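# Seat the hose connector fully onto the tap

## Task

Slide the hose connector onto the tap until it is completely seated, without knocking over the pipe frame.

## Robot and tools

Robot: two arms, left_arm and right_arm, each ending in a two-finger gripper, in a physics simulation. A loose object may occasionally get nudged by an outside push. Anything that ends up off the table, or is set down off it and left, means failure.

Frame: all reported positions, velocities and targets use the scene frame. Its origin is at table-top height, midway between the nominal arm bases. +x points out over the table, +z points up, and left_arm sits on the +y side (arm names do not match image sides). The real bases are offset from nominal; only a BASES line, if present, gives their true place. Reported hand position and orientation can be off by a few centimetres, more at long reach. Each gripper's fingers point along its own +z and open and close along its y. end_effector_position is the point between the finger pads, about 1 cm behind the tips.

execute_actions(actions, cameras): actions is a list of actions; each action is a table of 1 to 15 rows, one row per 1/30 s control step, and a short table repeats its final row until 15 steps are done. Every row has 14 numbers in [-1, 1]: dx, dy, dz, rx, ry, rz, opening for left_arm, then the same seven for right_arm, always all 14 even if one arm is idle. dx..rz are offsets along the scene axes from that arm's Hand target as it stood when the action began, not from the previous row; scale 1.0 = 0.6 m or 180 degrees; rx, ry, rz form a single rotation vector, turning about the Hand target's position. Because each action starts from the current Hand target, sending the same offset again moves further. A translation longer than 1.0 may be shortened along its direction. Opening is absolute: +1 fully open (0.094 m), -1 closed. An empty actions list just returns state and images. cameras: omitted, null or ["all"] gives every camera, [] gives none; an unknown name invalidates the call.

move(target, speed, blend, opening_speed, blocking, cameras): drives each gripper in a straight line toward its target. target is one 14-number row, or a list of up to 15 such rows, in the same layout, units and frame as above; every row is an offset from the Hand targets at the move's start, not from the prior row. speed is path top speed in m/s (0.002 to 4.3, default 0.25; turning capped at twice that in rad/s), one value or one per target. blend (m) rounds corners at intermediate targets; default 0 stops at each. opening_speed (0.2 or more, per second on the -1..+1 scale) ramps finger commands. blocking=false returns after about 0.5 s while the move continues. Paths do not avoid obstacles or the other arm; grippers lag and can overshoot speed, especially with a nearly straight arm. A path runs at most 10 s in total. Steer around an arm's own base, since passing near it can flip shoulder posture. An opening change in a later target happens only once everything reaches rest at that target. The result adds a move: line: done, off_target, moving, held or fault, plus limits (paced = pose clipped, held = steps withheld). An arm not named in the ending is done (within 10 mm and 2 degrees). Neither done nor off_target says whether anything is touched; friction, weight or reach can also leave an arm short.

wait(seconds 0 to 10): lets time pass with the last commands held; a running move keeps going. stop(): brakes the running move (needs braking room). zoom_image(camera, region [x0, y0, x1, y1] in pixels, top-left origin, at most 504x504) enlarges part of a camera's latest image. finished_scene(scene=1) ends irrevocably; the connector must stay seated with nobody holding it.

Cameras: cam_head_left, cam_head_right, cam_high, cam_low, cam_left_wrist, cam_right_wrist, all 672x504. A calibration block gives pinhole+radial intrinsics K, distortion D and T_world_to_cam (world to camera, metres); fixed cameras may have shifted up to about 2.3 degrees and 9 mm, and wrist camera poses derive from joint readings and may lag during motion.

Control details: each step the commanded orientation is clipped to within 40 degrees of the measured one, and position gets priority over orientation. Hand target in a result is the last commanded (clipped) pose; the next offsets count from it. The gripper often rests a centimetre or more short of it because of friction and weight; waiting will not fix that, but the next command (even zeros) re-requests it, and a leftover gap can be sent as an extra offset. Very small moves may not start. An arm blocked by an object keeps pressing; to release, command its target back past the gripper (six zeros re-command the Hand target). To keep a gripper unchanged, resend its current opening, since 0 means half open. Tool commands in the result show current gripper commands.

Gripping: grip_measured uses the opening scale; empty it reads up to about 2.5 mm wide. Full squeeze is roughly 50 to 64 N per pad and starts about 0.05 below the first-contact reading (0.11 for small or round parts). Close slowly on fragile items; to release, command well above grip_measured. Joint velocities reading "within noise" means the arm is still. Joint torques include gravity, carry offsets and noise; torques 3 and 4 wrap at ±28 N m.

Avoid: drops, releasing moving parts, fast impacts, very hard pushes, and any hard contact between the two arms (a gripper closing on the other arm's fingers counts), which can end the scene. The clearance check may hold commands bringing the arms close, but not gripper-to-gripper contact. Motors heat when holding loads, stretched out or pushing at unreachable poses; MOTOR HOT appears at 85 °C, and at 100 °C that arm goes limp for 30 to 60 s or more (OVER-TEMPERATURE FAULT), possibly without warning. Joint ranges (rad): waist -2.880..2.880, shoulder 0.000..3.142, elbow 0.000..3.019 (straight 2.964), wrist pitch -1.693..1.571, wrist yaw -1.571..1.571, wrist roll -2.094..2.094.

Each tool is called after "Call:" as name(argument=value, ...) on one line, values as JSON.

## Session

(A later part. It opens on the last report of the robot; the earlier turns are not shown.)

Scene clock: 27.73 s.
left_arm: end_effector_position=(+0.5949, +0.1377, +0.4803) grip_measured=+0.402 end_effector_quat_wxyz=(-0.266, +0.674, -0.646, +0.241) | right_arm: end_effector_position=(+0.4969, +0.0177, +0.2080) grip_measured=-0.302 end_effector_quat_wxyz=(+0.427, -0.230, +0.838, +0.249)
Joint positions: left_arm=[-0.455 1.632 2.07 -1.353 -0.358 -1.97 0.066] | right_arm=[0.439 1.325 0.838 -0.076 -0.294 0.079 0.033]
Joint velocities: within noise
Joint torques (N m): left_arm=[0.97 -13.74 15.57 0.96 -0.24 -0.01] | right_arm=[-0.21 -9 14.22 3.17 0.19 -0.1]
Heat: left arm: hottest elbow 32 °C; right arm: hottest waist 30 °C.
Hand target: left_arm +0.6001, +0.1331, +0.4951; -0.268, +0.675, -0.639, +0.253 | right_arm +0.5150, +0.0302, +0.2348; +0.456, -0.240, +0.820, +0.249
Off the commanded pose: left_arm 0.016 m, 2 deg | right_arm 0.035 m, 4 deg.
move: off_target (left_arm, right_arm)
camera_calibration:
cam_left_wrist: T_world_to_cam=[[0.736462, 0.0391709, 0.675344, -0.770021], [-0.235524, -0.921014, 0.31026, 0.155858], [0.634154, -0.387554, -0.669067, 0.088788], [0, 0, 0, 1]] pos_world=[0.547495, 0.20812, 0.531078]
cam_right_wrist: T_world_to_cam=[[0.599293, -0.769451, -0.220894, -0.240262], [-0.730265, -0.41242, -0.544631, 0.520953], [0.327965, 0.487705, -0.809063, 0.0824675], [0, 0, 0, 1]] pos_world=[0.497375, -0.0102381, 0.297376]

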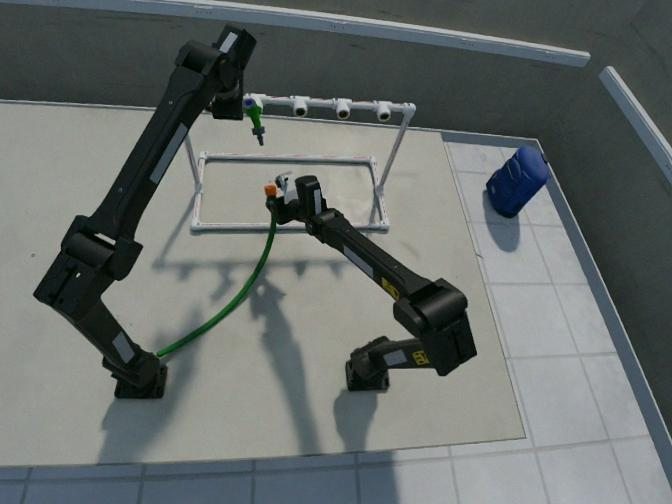

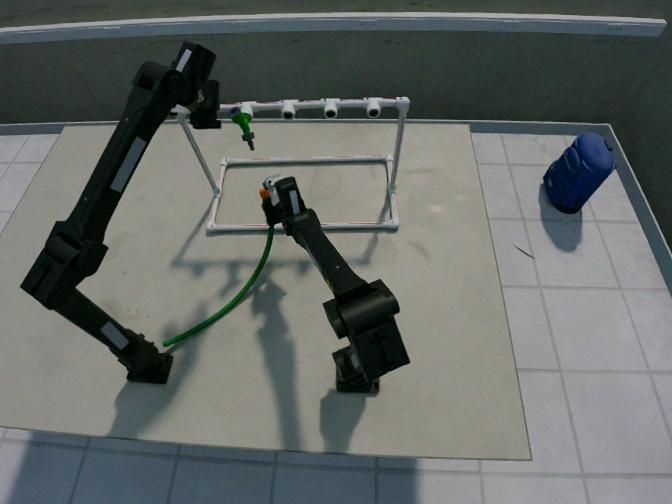

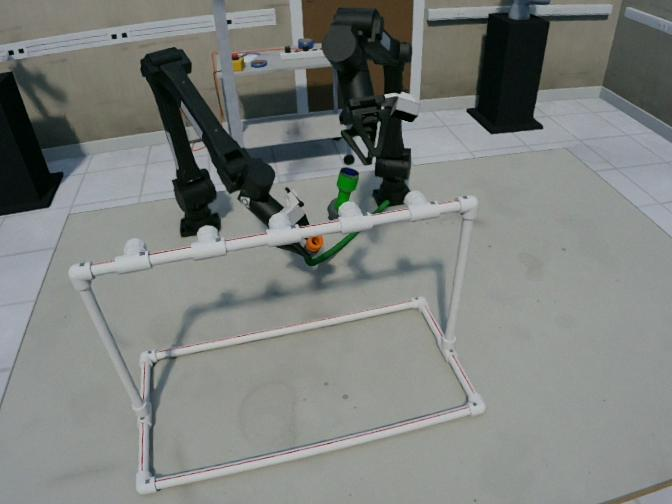

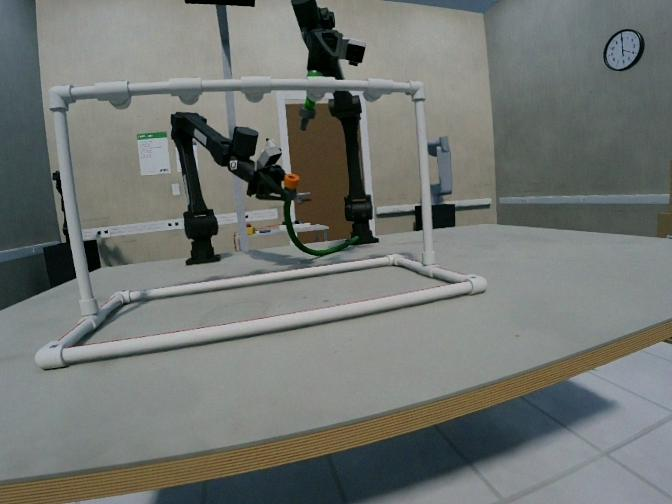

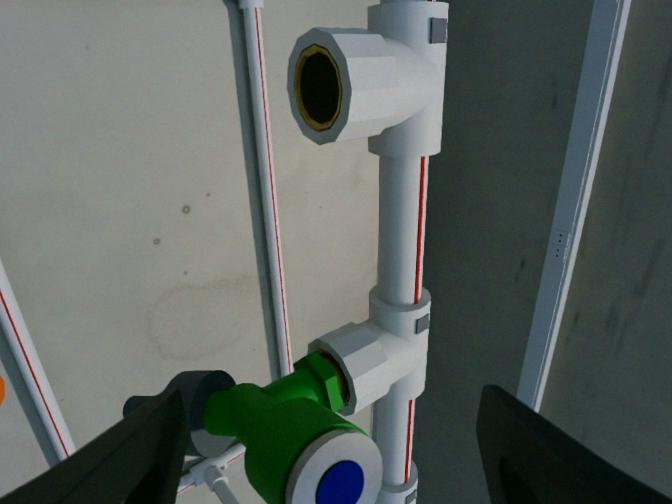

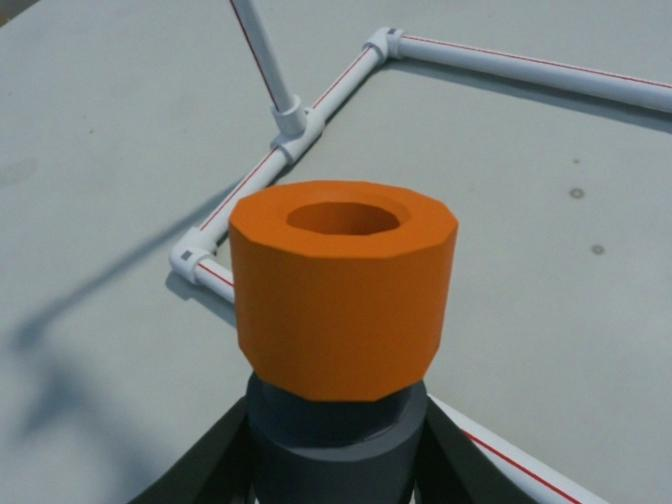

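Call:
move(target=[0.145,0.003,-0.07,0,0,0,0.4, 0,0,0,0,0,0,-0.55], speed=0.2)

Scene clock: 30.13 s.
left_arm: end_effector_position=(+0.6746, +0.1365, +0.4293) grip_measured=+0.402 end_effector_quat_wxyz=(-0.260, +0.675, -0.652, +0.227) | right_arm: end_effector_position=(+0.4969, +0.0177, +0.2080) grip_measured=-0.302 end_effector_quat_wxyz=(+0.427, -0.230, +0.838, +0.249)
Joint positions: left_arm=[-0.392 1.816 2.185 -1.299 -0.318 -1.916 0.066] | right_arm=[0.439 1.325 0.838 -0.076 -0.294 0.079 0.033]
Joint velocities: within noise
Joint torques (N m): left_arm=[1.9 -16.91 17.09 1.8 0 0.02] | right_arm=[-0.09 -9 14.23 3.19 0.19 -0.1]
Heat: left arm: hottest elbow 33 °C; right arm: hottest waist 30 °C.
Hand target: left_arm +0.6872, +0.1350, +0.4530; -0.268, +0.675, -0.639, +0.253 | right_arm +0.5150, +0.0302, +0.2348; +0.456, -0.240, +0.820, +0.249
Off the commanded pose: left_arm 0.027 m, 3 deg | right_arm 0.035 m, 4 deg.
move: off_target (left_arm, right_arm)
camera_calibration:
cam_left_wrist: T_world_to_cam=[[0.756089, 0.0291601, 0.653819, -0.796796], [-0.228626, -0.924301, 0.305611, 0.187164], [0.613237, -0.380549, -0.692187, 0.0267537], [0, 0, 0, 1]] pos_world=[0.628833, 0.206412, 0.48228]
cam_right_wrist: T_world_to_cam=[[0.599293, -0.769451, -0.220894, -0.240262], [-0.730265, -0.41242, -0.544631, 0.520953], [0.327965, 0.487705, -0.809063, 0.0824675], [0, 0, 0, 1]] pos_world=[0.497375, -0.0102381, 0.297376]

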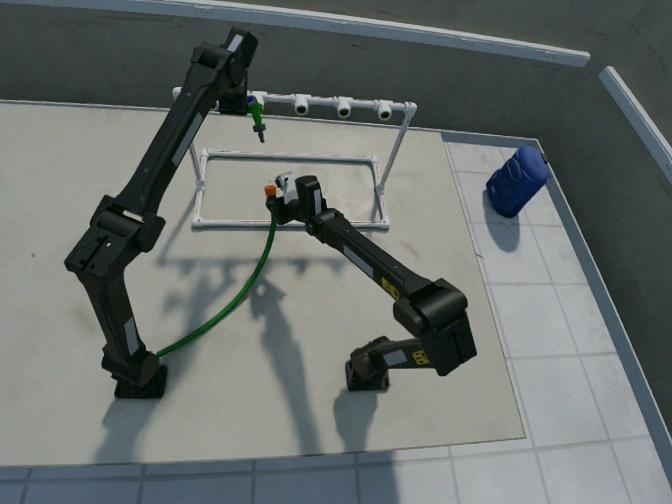

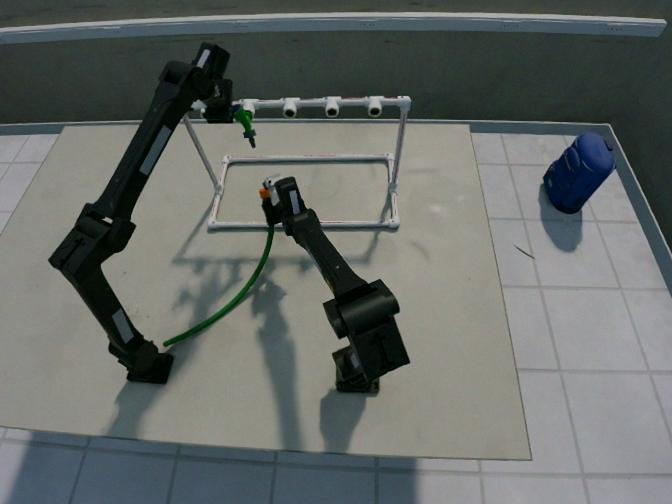

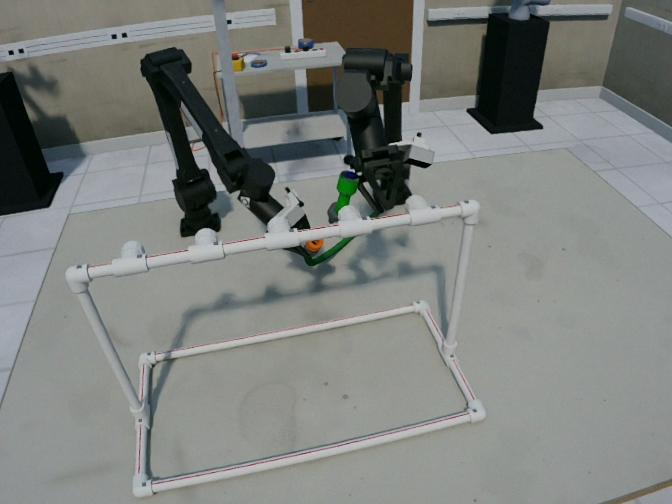

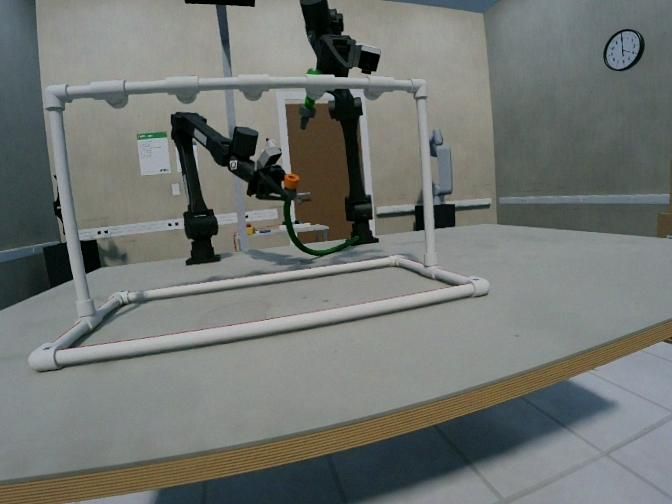

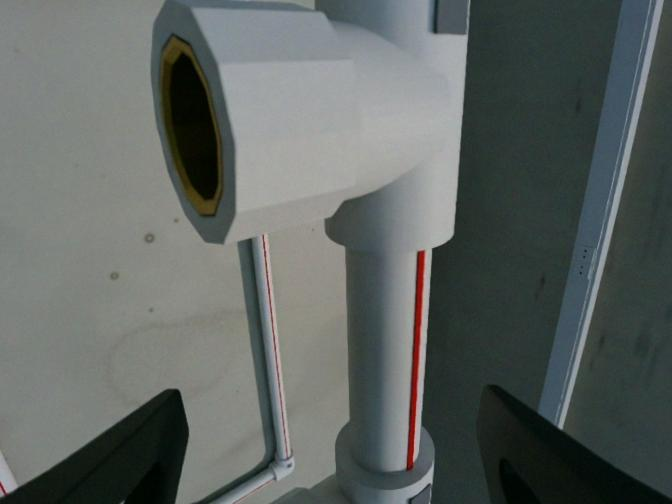

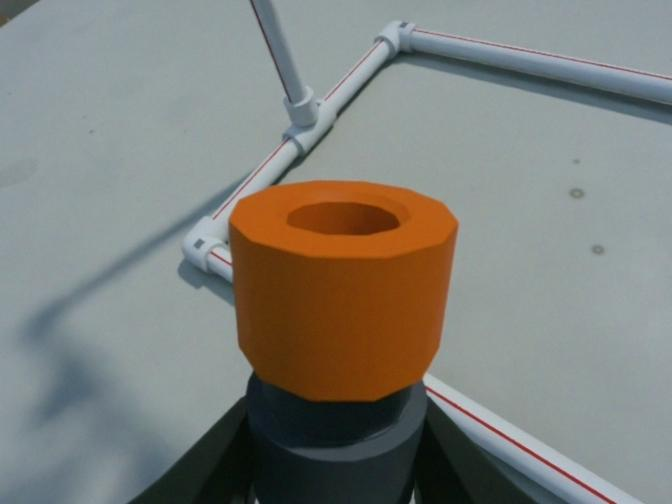

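Call:
zoom_image(camera="cam_high", region=[310, 110, 490, 245])

Call:
zoom_image(camera="cam_low", region=[280, 10, 440, 130])

Call:
zoom_image(camera="cam_head_right", region=[150, 30, 310, 150])

Scaled by 2.800 from the camera's 672x504 image, which has a finer 960x720 frame.

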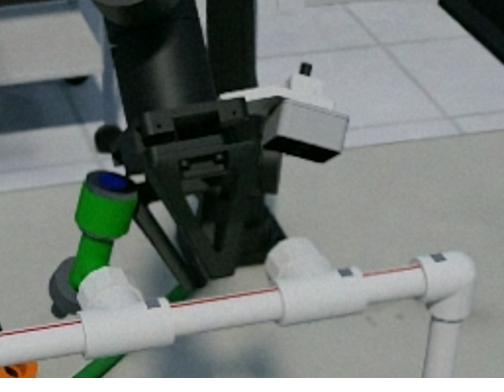

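Scaled by 3.150 from the camera's 672x504 image, which has a finer 960x720 frame.

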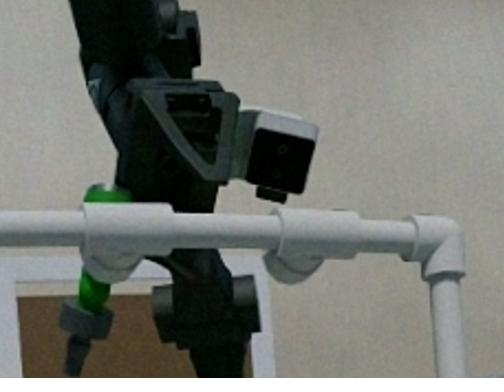

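Scaled by 3.150 from the camera's 672x504 image, which has a finer 960x720 frame.

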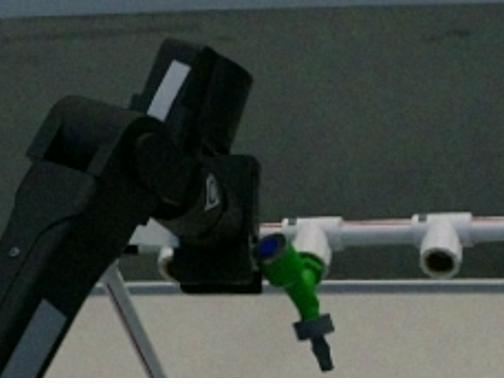

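Call:
zoom_image(camera="cam_left_wrist", region=[280, 200, 560, 504])

Call:
zoom_image(camera="cam_low", region=[20, 60, 460, 400])

Scaled by 1.658 from the camera's 672x504 image, which has a finer 960x720 frame.

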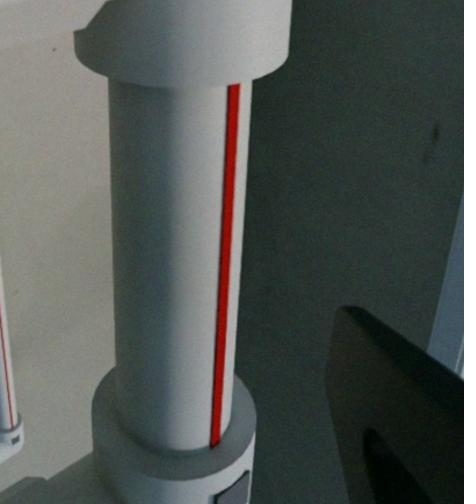

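Scaled by 1.145 from the camera's 672x504 image, which has a finer 960x720 frame.

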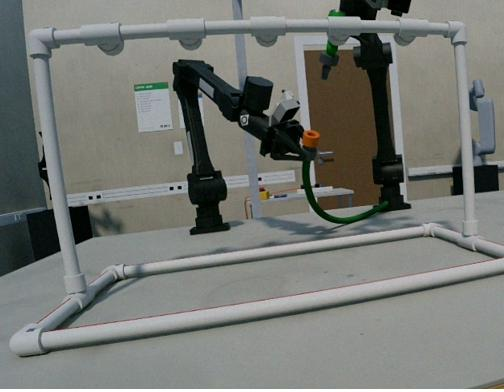

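Call:
move(target=[-0.012,0.02,0.044,0,0,0,0.4, 0.05,0.008,0.05,0.104,0.0367,0.1916,-0.55], speed=0.2)

Scene clock: 34.70 s.
left_arm: end_effector_position=(+0.6702, +0.1400, +0.4685) grip_measured=+0.402 end_effector_quat_wxyz=(-0.264, +0.672, -0.647, +0.246) | right_arm: end_effector_position=(+0.5284, +0.0341, +0.2473) grip_measured=-0.302 end_effector_quat_wxyz=(+0.329, -0.368, +0.697, +0.520)
Joint positions: left_arm=[-0.388 1.822 2.291 -1.357 -0.308 -1.911 0.066] | right_arm=[0.25 1.588 1.114 -0.171 -1.154 -0.081 0.033]
Joint velocities: within noise
Joint torques (N m): left_arm=[2.67 -16.21 15.53 1.02 -0.03 0.1] | right_arm=[-1.38 -12.81 13.96 1.46 -0.48 -0.16]
Heat: left arm: hottest elbow 33 °C; right arm: hottest elbow 32 °C.
Hand target: left_arm +0.6800, +0.1469, +0.4796; -0.268, +0.675, -0.639, +0.253 | right_arm +0.5450, +0.0349, +0.2649; +0.347, -0.380, +0.686, +0.514
Off the commanded pose: left_arm 0.016 m, 1 deg | right_arm 0.024 m, 3 deg.
move: off_target (left_arm, right_arm)
camera_calibration:
cam_left_wrist: T_world_to_cam=[[0.733651, 0.0383708, 0.678442, -0.817048], [-0.244283, -0.916767, 0.316012, 0.18192], [0.634099, -0.397574, -0.663214, 0.0327581], [0, 0, 0, 1]] pos_world=[0.623097, 0.211153, 0.518557]
cam_right_wrist: T_world_to_cam=[[0.855522, -0.186783, -0.482902, -0.328296], [-0.497206, -0.556587, -0.66558, 0.483768], [-0.144458, 0.80952, -0.569043, 0.275222], [0, 0, 0, 1]] pos_world=[0.561155, -0.0148591, 0.320065]

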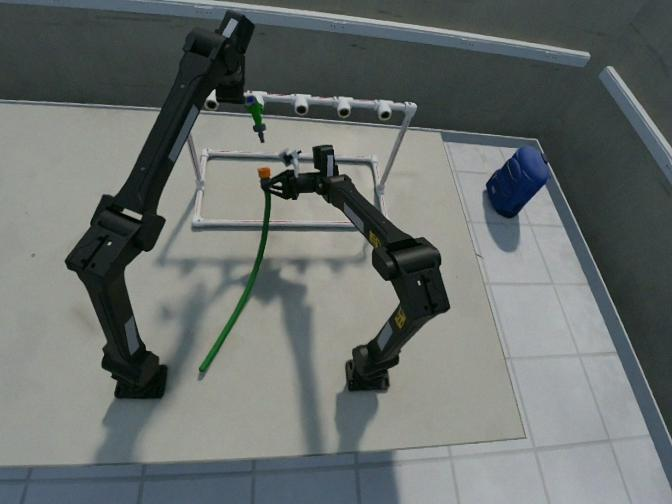

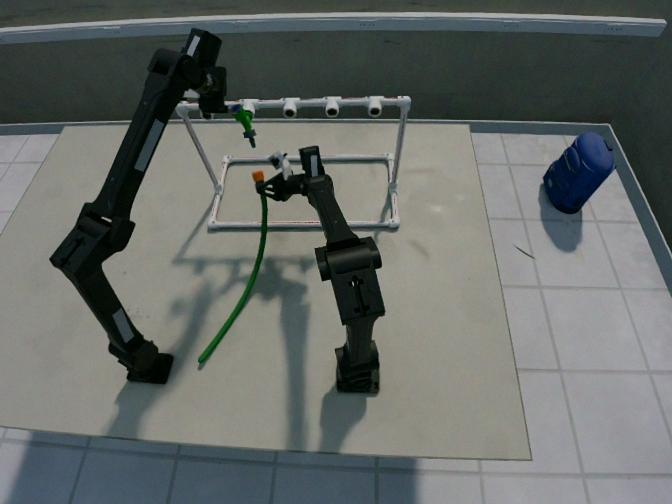

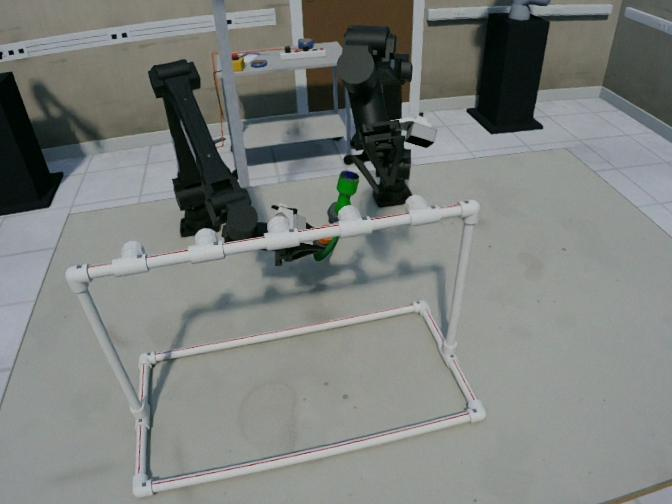

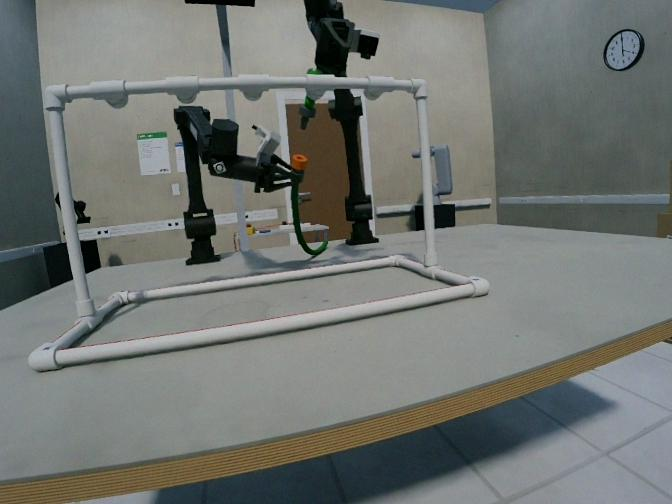

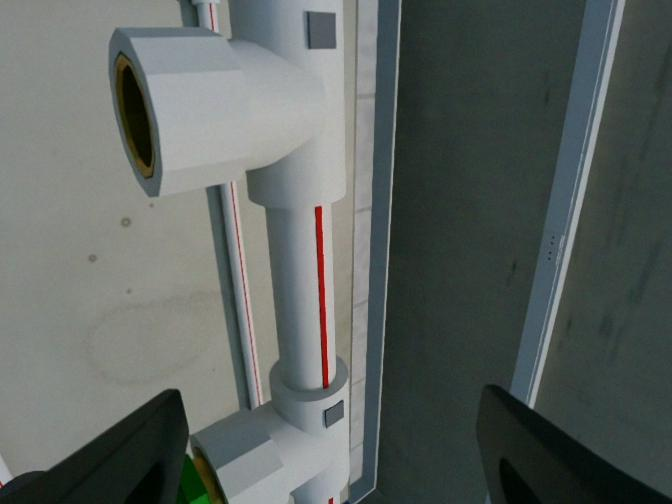

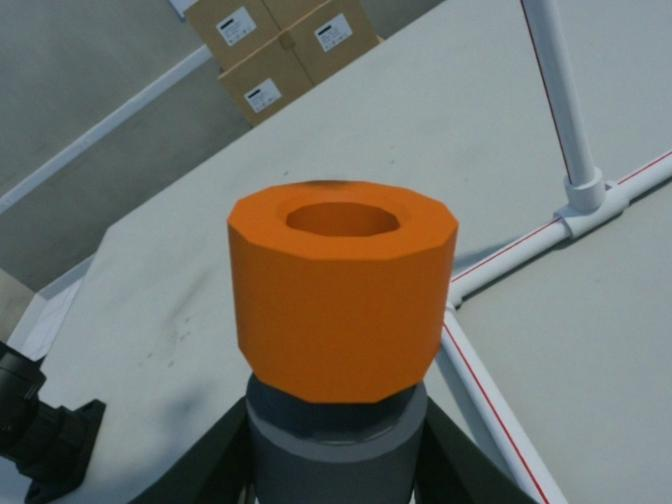

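Call:
move(target=[0.043,0.005,-0.07,0,0,0,0.4, 0,0,0,0,0,0,-0.55], speed=0.15, cameras=["cam_left_wrist","cam_high","cam_head_right"])

Scene clock: 36.13 s.
left_arm: end_effector_position=(+0.6947, +0.1455, +0.4517) grip_measured=+0.402 end_effector_quat_wxyz=(-0.268, +0.673, -0.638, +0.259) | right_arm: end_effector_position=(+0.5282, +0.0340, +0.2471) grip_measured=-0.302 end_effector_quat_wxyz=(+0.329, -0.368, +0.698, +0.520)
Joint positions: left_arm=[-0.363 1.84 2.255 -1.27 -0.294 -1.901 0.066] | right_arm=[0.25 1.588 1.114 -0.173 -1.154 -0.083 0.033]
Joint velocities: within noise
Joint torques (N m): left_arm=[2.43 -17.03 9.8 2.39 -0.03 0.16] | right_arm=[-1.38 -12.92 14.02 1.43 -0.48 -0.14]
Heat: left arm: hottest elbow 33 °C; right arm: hottest elbow 32 °C.
Hand target: left_arm +0.7058, +0.1500, +0.4375; -0.269, +0.675, -0.639, +0.253 | right_arm +0.5450, +0.0349, +0.2649; +0.347, -0.380, +0.686, +0.514
Off the commanded pose: left_arm 0.018 m, 1 deg | right_arm 0.025 m, 3 deg.
move: off_target (left_arm, right_arm)
camera_calibration:
cam_left_wrist: T_world_to_cam=[[0.714861, 0.0558233, 0.697034, -0.821678], [-0.245081, -0.913578, 0.324515, 0.194601], [0.654911, -0.402813, -0.639401, -0.0161549], [0, 0, 0, 1]] pos_world=[0.645659, 0.217145, 0.499257]
Images, in order (width x height): cam_head_right 672x504, cam_high 672x504, cam_left_wrist 672x504.

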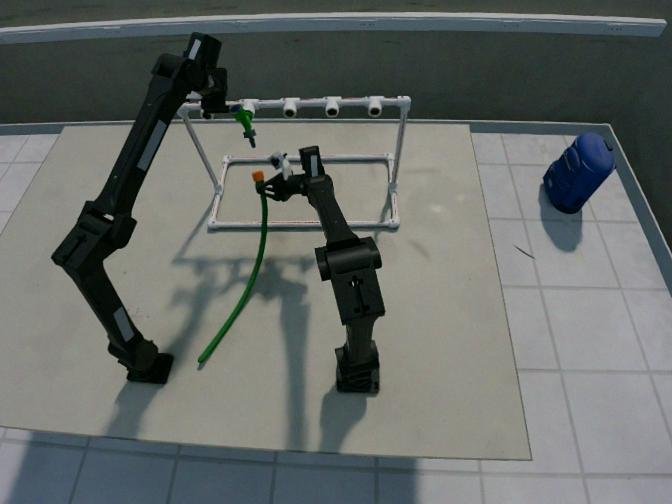

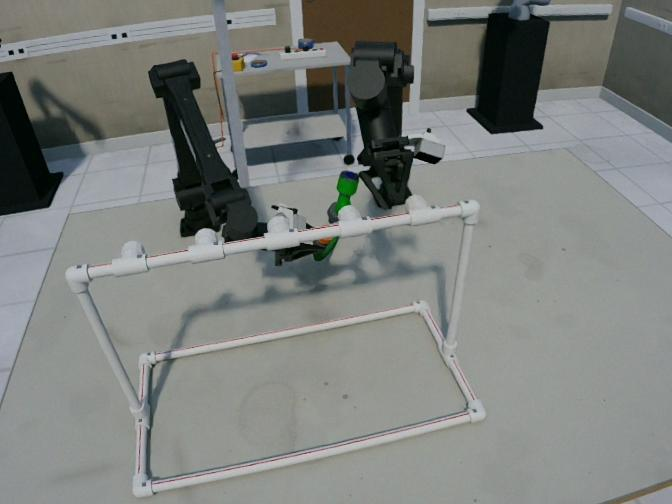

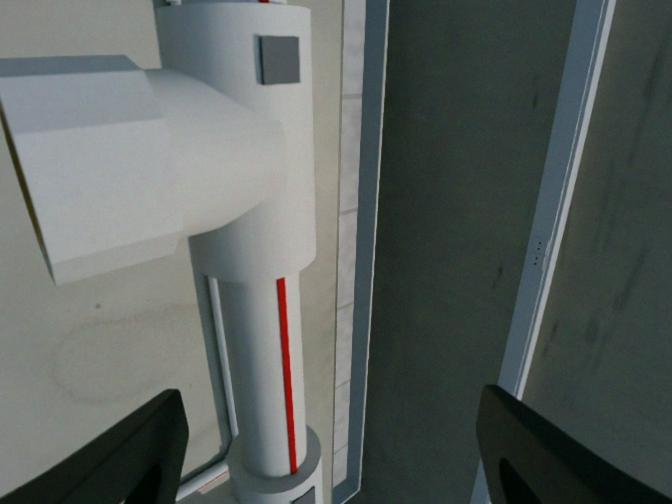

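Call:
move(target=[0.01,-0.002,-0.058,0,0,0,0.4, 0,0,0,0,0,0,-0.55], speed=0.1, cameras=["cam_left_wrist","cam_high","cam_low"])

Scene clock: 37.50 s.
left_arm: end_effector_position=(+0.7076, +0.1424, +0.4063) grip_measured=+0.402 end_effector_quat_wxyz=(-0.266, +0.674, -0.641, +0.252) | right_arm: end_effector_position=(+0.5281, +0.0340, +0.2470) grip_measured=-0.302 end_effector_quat_wxyz=(+0.328, -0.368, +0.698, +0.520)
Joint positions: left_arm=[-0.36 1.84 2.135 -1.164 -0.292 -1.897 0.066] | right_arm=[0.25 1.588 1.114 -0.174 -1.154 -0.083 0.033]
Joint velocities: within noise
Joint torques (N m): left_arm=[2.26 -19.08 9.73 2.36 -0.02 0.13] | right_arm=[-1.32 -12.98 14 1.43 -0.49 -0.15]
Heat: left arm: hottest elbow 33 °C; right arm: hottest elbow 32 °C.
Hand target: left_arm +0.7118, +0.1487, +0.4027; -0.268, +0.675, -0.639, +0.253 | right_arm +0.5450, +0.0349, +0.2649; +0.347, -0.380, +0.686, +0.514
Off the commanded pose: left_arm 0.008 m, 0 deg | right_arm 0.025 m, 3 deg.
move: off_target (right_arm)
camera_calibration:
cam_left_wrist: T_world_to_cam=[[0.724739, 0.0503556, 0.687181, -0.801375], [-0.240917, -0.915855, 0.321197, 0.208337], [0.645533, -0.398338, -0.651624, -0.0439877], [0, 0, 0, 1]] pos_world=[0.659375, 0.213638, 0.455109]
Images, in order (width x height): cam_high 672x504, cam_low 672x504, cam_left_wrist 672x504.

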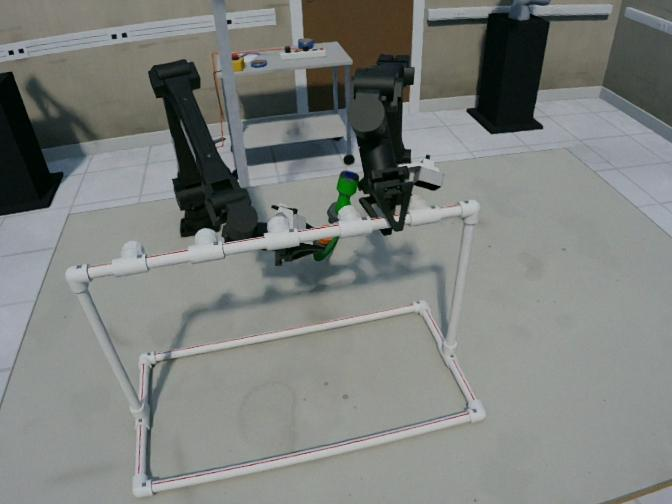

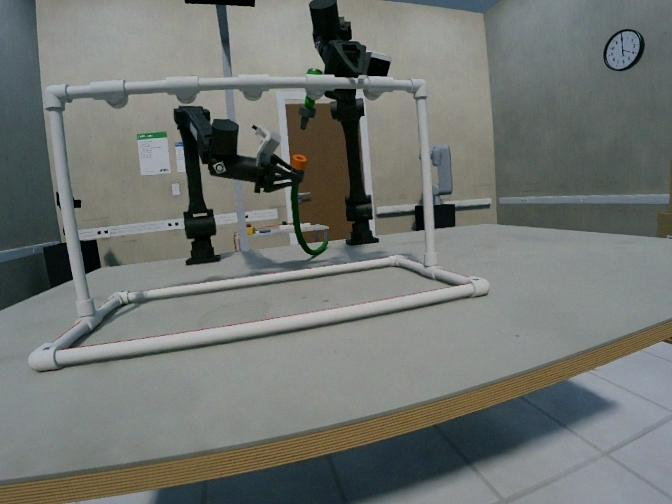

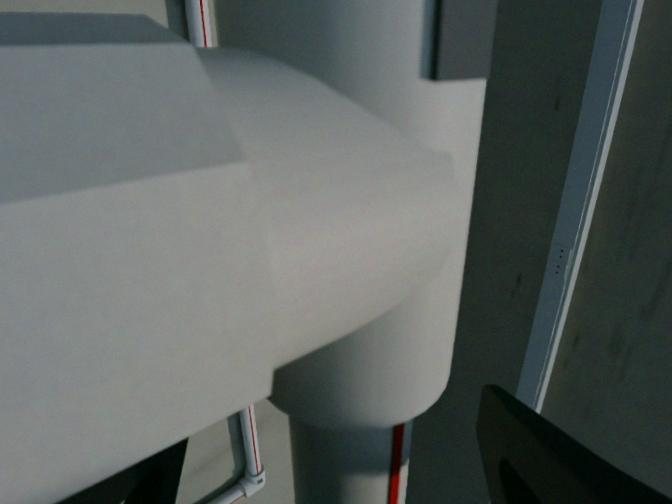

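Call:
zoom_image(camera="cam_high", region=[320, 140, 460, 245])

Call:
zoom_image(camera="cam_low", region=[280, 30, 420, 135])

Call:
execute_actions(actions=[], cameras=["cam_head_right","cam_head_left"])

Call:
zoom_image(camera="cam_head_right", region=[170, 50, 310, 155])

Call:
zoom_image(camera="cam_head_left", region=[170, 50, 310, 155])

Scaled by 3.600 from the camera's 672x504 image, which has a finer 960x720 frame.

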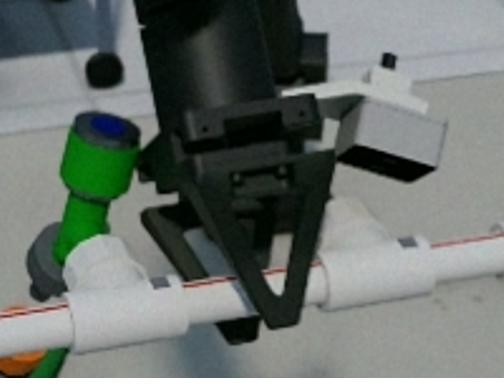

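Scaled by 3.600 from the camera's 672x504 image, which has a finer 960x720 frame.

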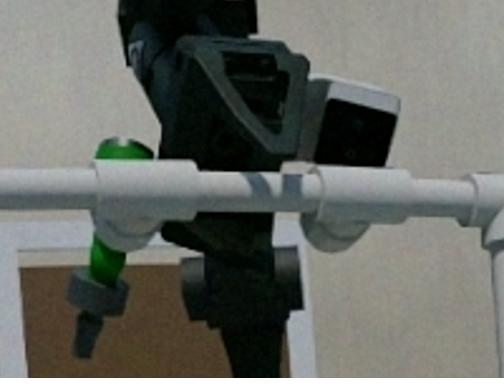

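Scene clock: 37.97 s.
left_arm: end_effector_position=(+0.7077, +0.1424, +0.4064) grip_measured=+0.402 end_effector_quat_wxyz=(-0.266, +0.674, -0.641, +0.252) | right_arm: end_effector_position=(+0.5281, +0.0340, +0.2470) grip_measured=-0.302 end_effector_quat_wxyz=(+0.328, -0.368, +0.698, +0.520)
Joint positions: left_arm=[-0.36 1.84 2.135 -1.164 -0.292 -1.897 0.066] | right_arm=[0.25 1.588 1.114 -0.174 -1.154 -0.083 0.033]
Joint velocities: within noise
Joint torques (N m): left_arm=[2.2 -19.25 9.73 2.4 -0.02 0.14] | right_arm=[-1.49 -12.81 14 1.46 -0.49 -0.14]
Heat: left arm: hottest elbow 33 °C; right arm: hottest elbow 33 °C.
Hand target: left_arm +0.7118, +0.1487, +0.4027; -0.268, +0.675, -0.639, +0.253 | right_arm +0.5450, +0.0349, +0.2649; +0.347, -0.380, +0.686, +0.514
Tool commands: left_gripper/opening=+0.4 right_gripper/opening=-0.55
Off the commanded pose: left_arm 0.008 m, 0 deg | right_arm 0.025 m, 3 deg.
Images, in order (width x height): cam_head_left 672x504, cam_head_right 672x504.

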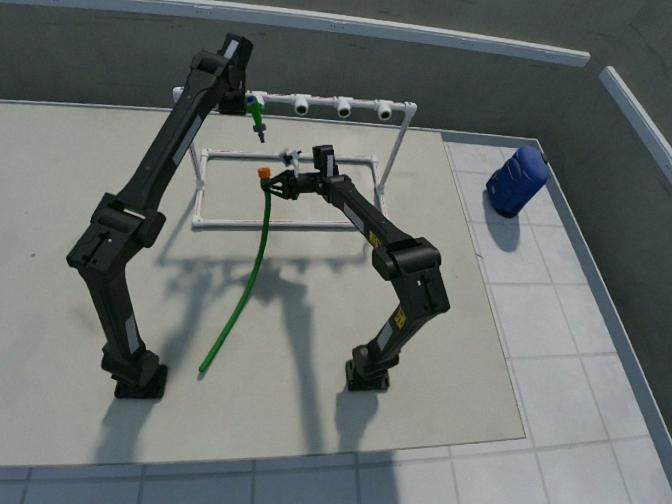

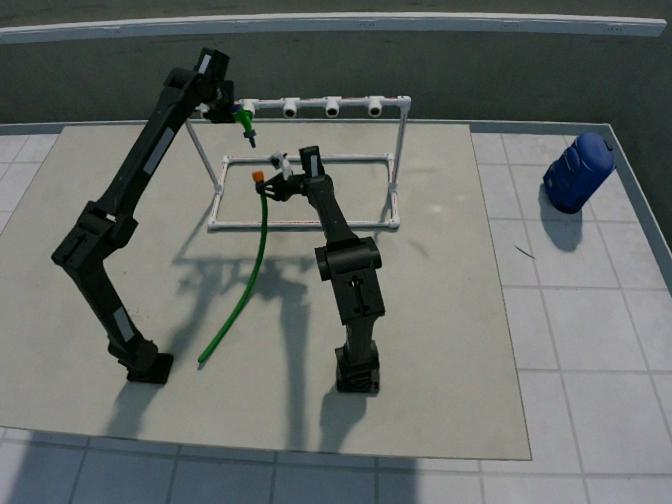

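Scaled by 3.600 from the camera's 672x504 image, which has a finer 960x720 frame.

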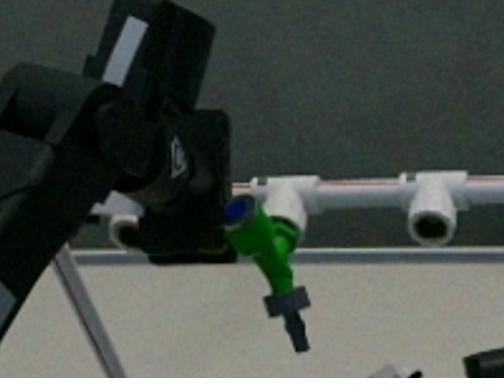

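Scaled by 3.600 from the camera's 672x504 image, which has a finer 960x720 frame.

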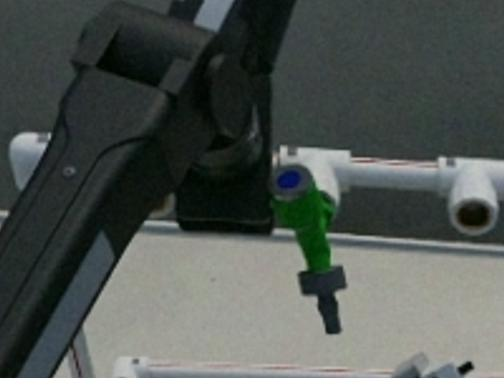

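Call:
move(target=[[-0.004,-0.01,0.006,0,0,0,0.4, 0,0,0,0,0,0,-0.55],[-0.004,-0.01,0.006,0,0,0,-0.8, 0,0,0,0,0,0,-0.55]], speed=0.1, opening_speed=0.6)

Call:
zoom_image(camera="cam_high", region=[320, 140, 460, 245])

Scene clock: 41.07 s.
left_arm: end_effector_position=(+0.7085, +0.1431, +0.4071) grip_measured=-0.620 end_effector_quat_wxyz=(-0.269, +0.674, -0.640, +0.252) | right_arm: end_effector_position=(+0.5281, +0.0340, +0.2470) grip_measured=-0.302 end_effector_quat_wxyz=(+0.329, -0.368, +0.698, +0.520)
Joint positions: left_arm=[-0.36 1.84 2.135 -1.16 -0.299 -1.897 0.018] | right_arm=[0.25 1.588 1.114 -0.174 -1.154 -0.084 0.033]
Joint velocities: within noise
Joint torques (N m): left_arm=[1.32 -18.78 11.15 1.63 -0.06 0.06] | right_arm=[-1.38 -12.98 14.02 1.46 -0.48 -0.15]
Heat: left arm: hottest elbow 33 °C; right arm: hottest elbow 34 °C.
Hand target: left_arm +0.7094, +0.1427, +0.4063; -0.268, +0.675, -0.639, +0.253 | right_arm +0.5450, +0.0349, +0.2649; +0.347, -0.380, +0.686, +0.514
Off the commanded pose: left_arm 0.001 m, 0 deg | right_arm 0.025 m, 3 deg.
move: off_target (right_arm)
camera_calibration:
cam_left_wrist: T_world_to_cam=[[0.720883, 0.0512038, 0.691162, -0.801598], [-0.239008, -0.917721, 0.317274, 0.209435], [0.65054, -0.39391, -0.649332, -0.0488057], [0, 0, 0, 1]] pos_world=[0.659666, 0.214023, 0.455895]
cam_right_wrist: T_world_to_cam=[[0.855668, -0.186643, -0.482698, -0.328453], [-0.49681, -0.557488, -0.665122, 0.483203], [-0.144958, 0.808932, -0.56975, 0.275594], [0, 0, 0, 1]] pos_world=[0.561055, -0.0148605, 0.319865]

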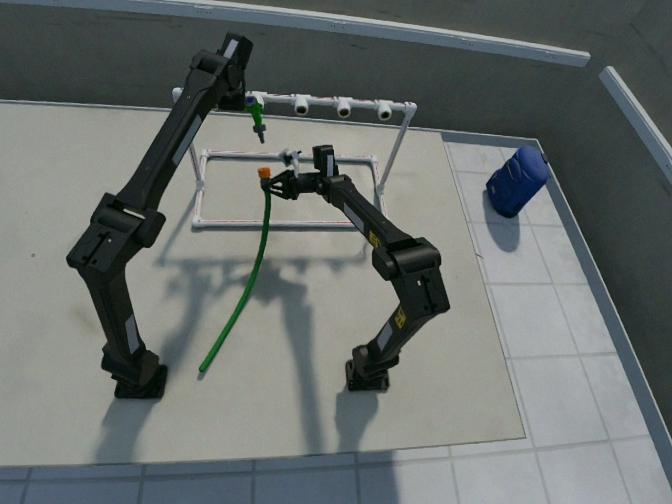

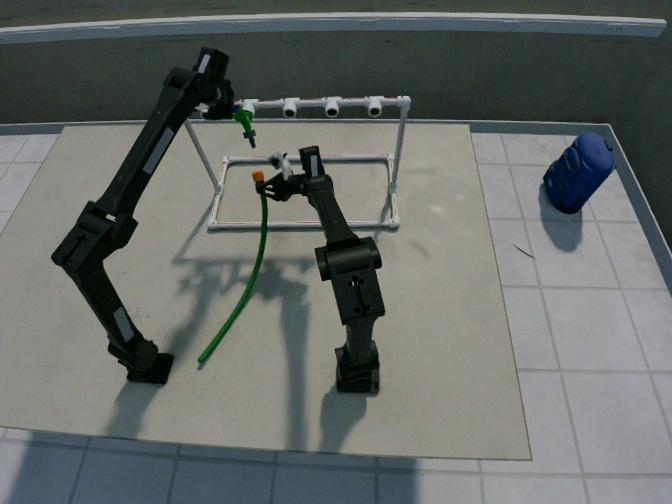

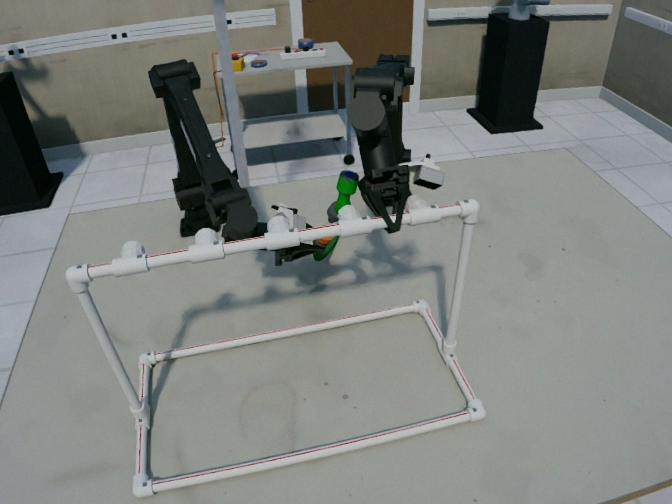

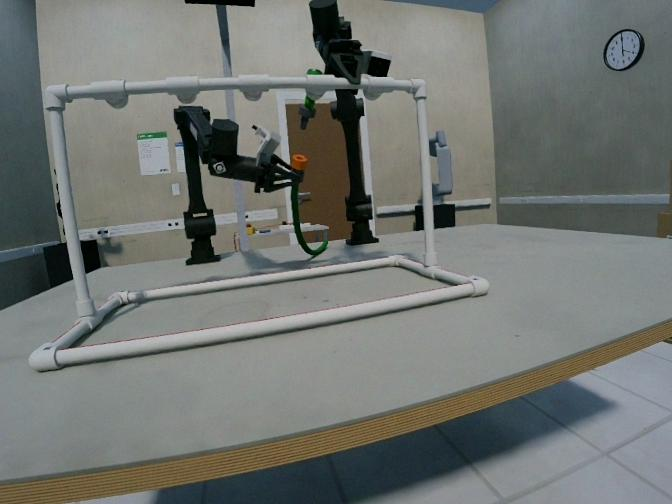

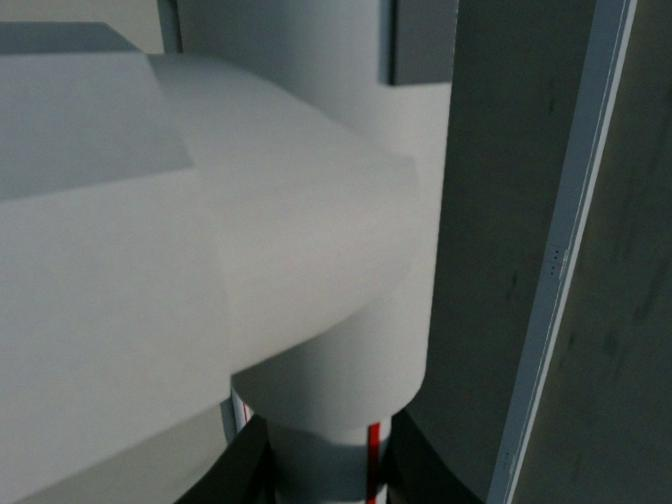

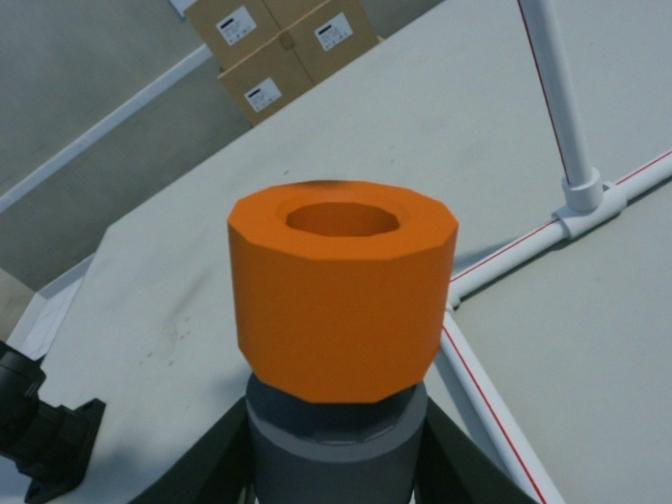

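Scaled by 3.600 from the camera's 672x504 image, which has a finer 960x720 frame.

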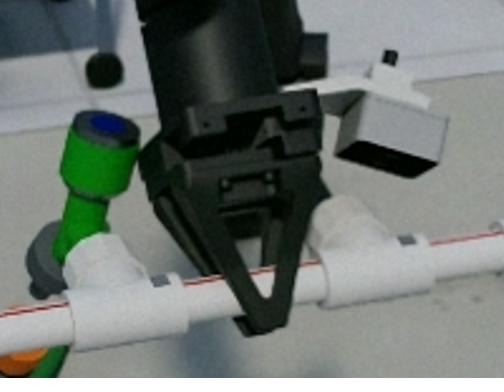

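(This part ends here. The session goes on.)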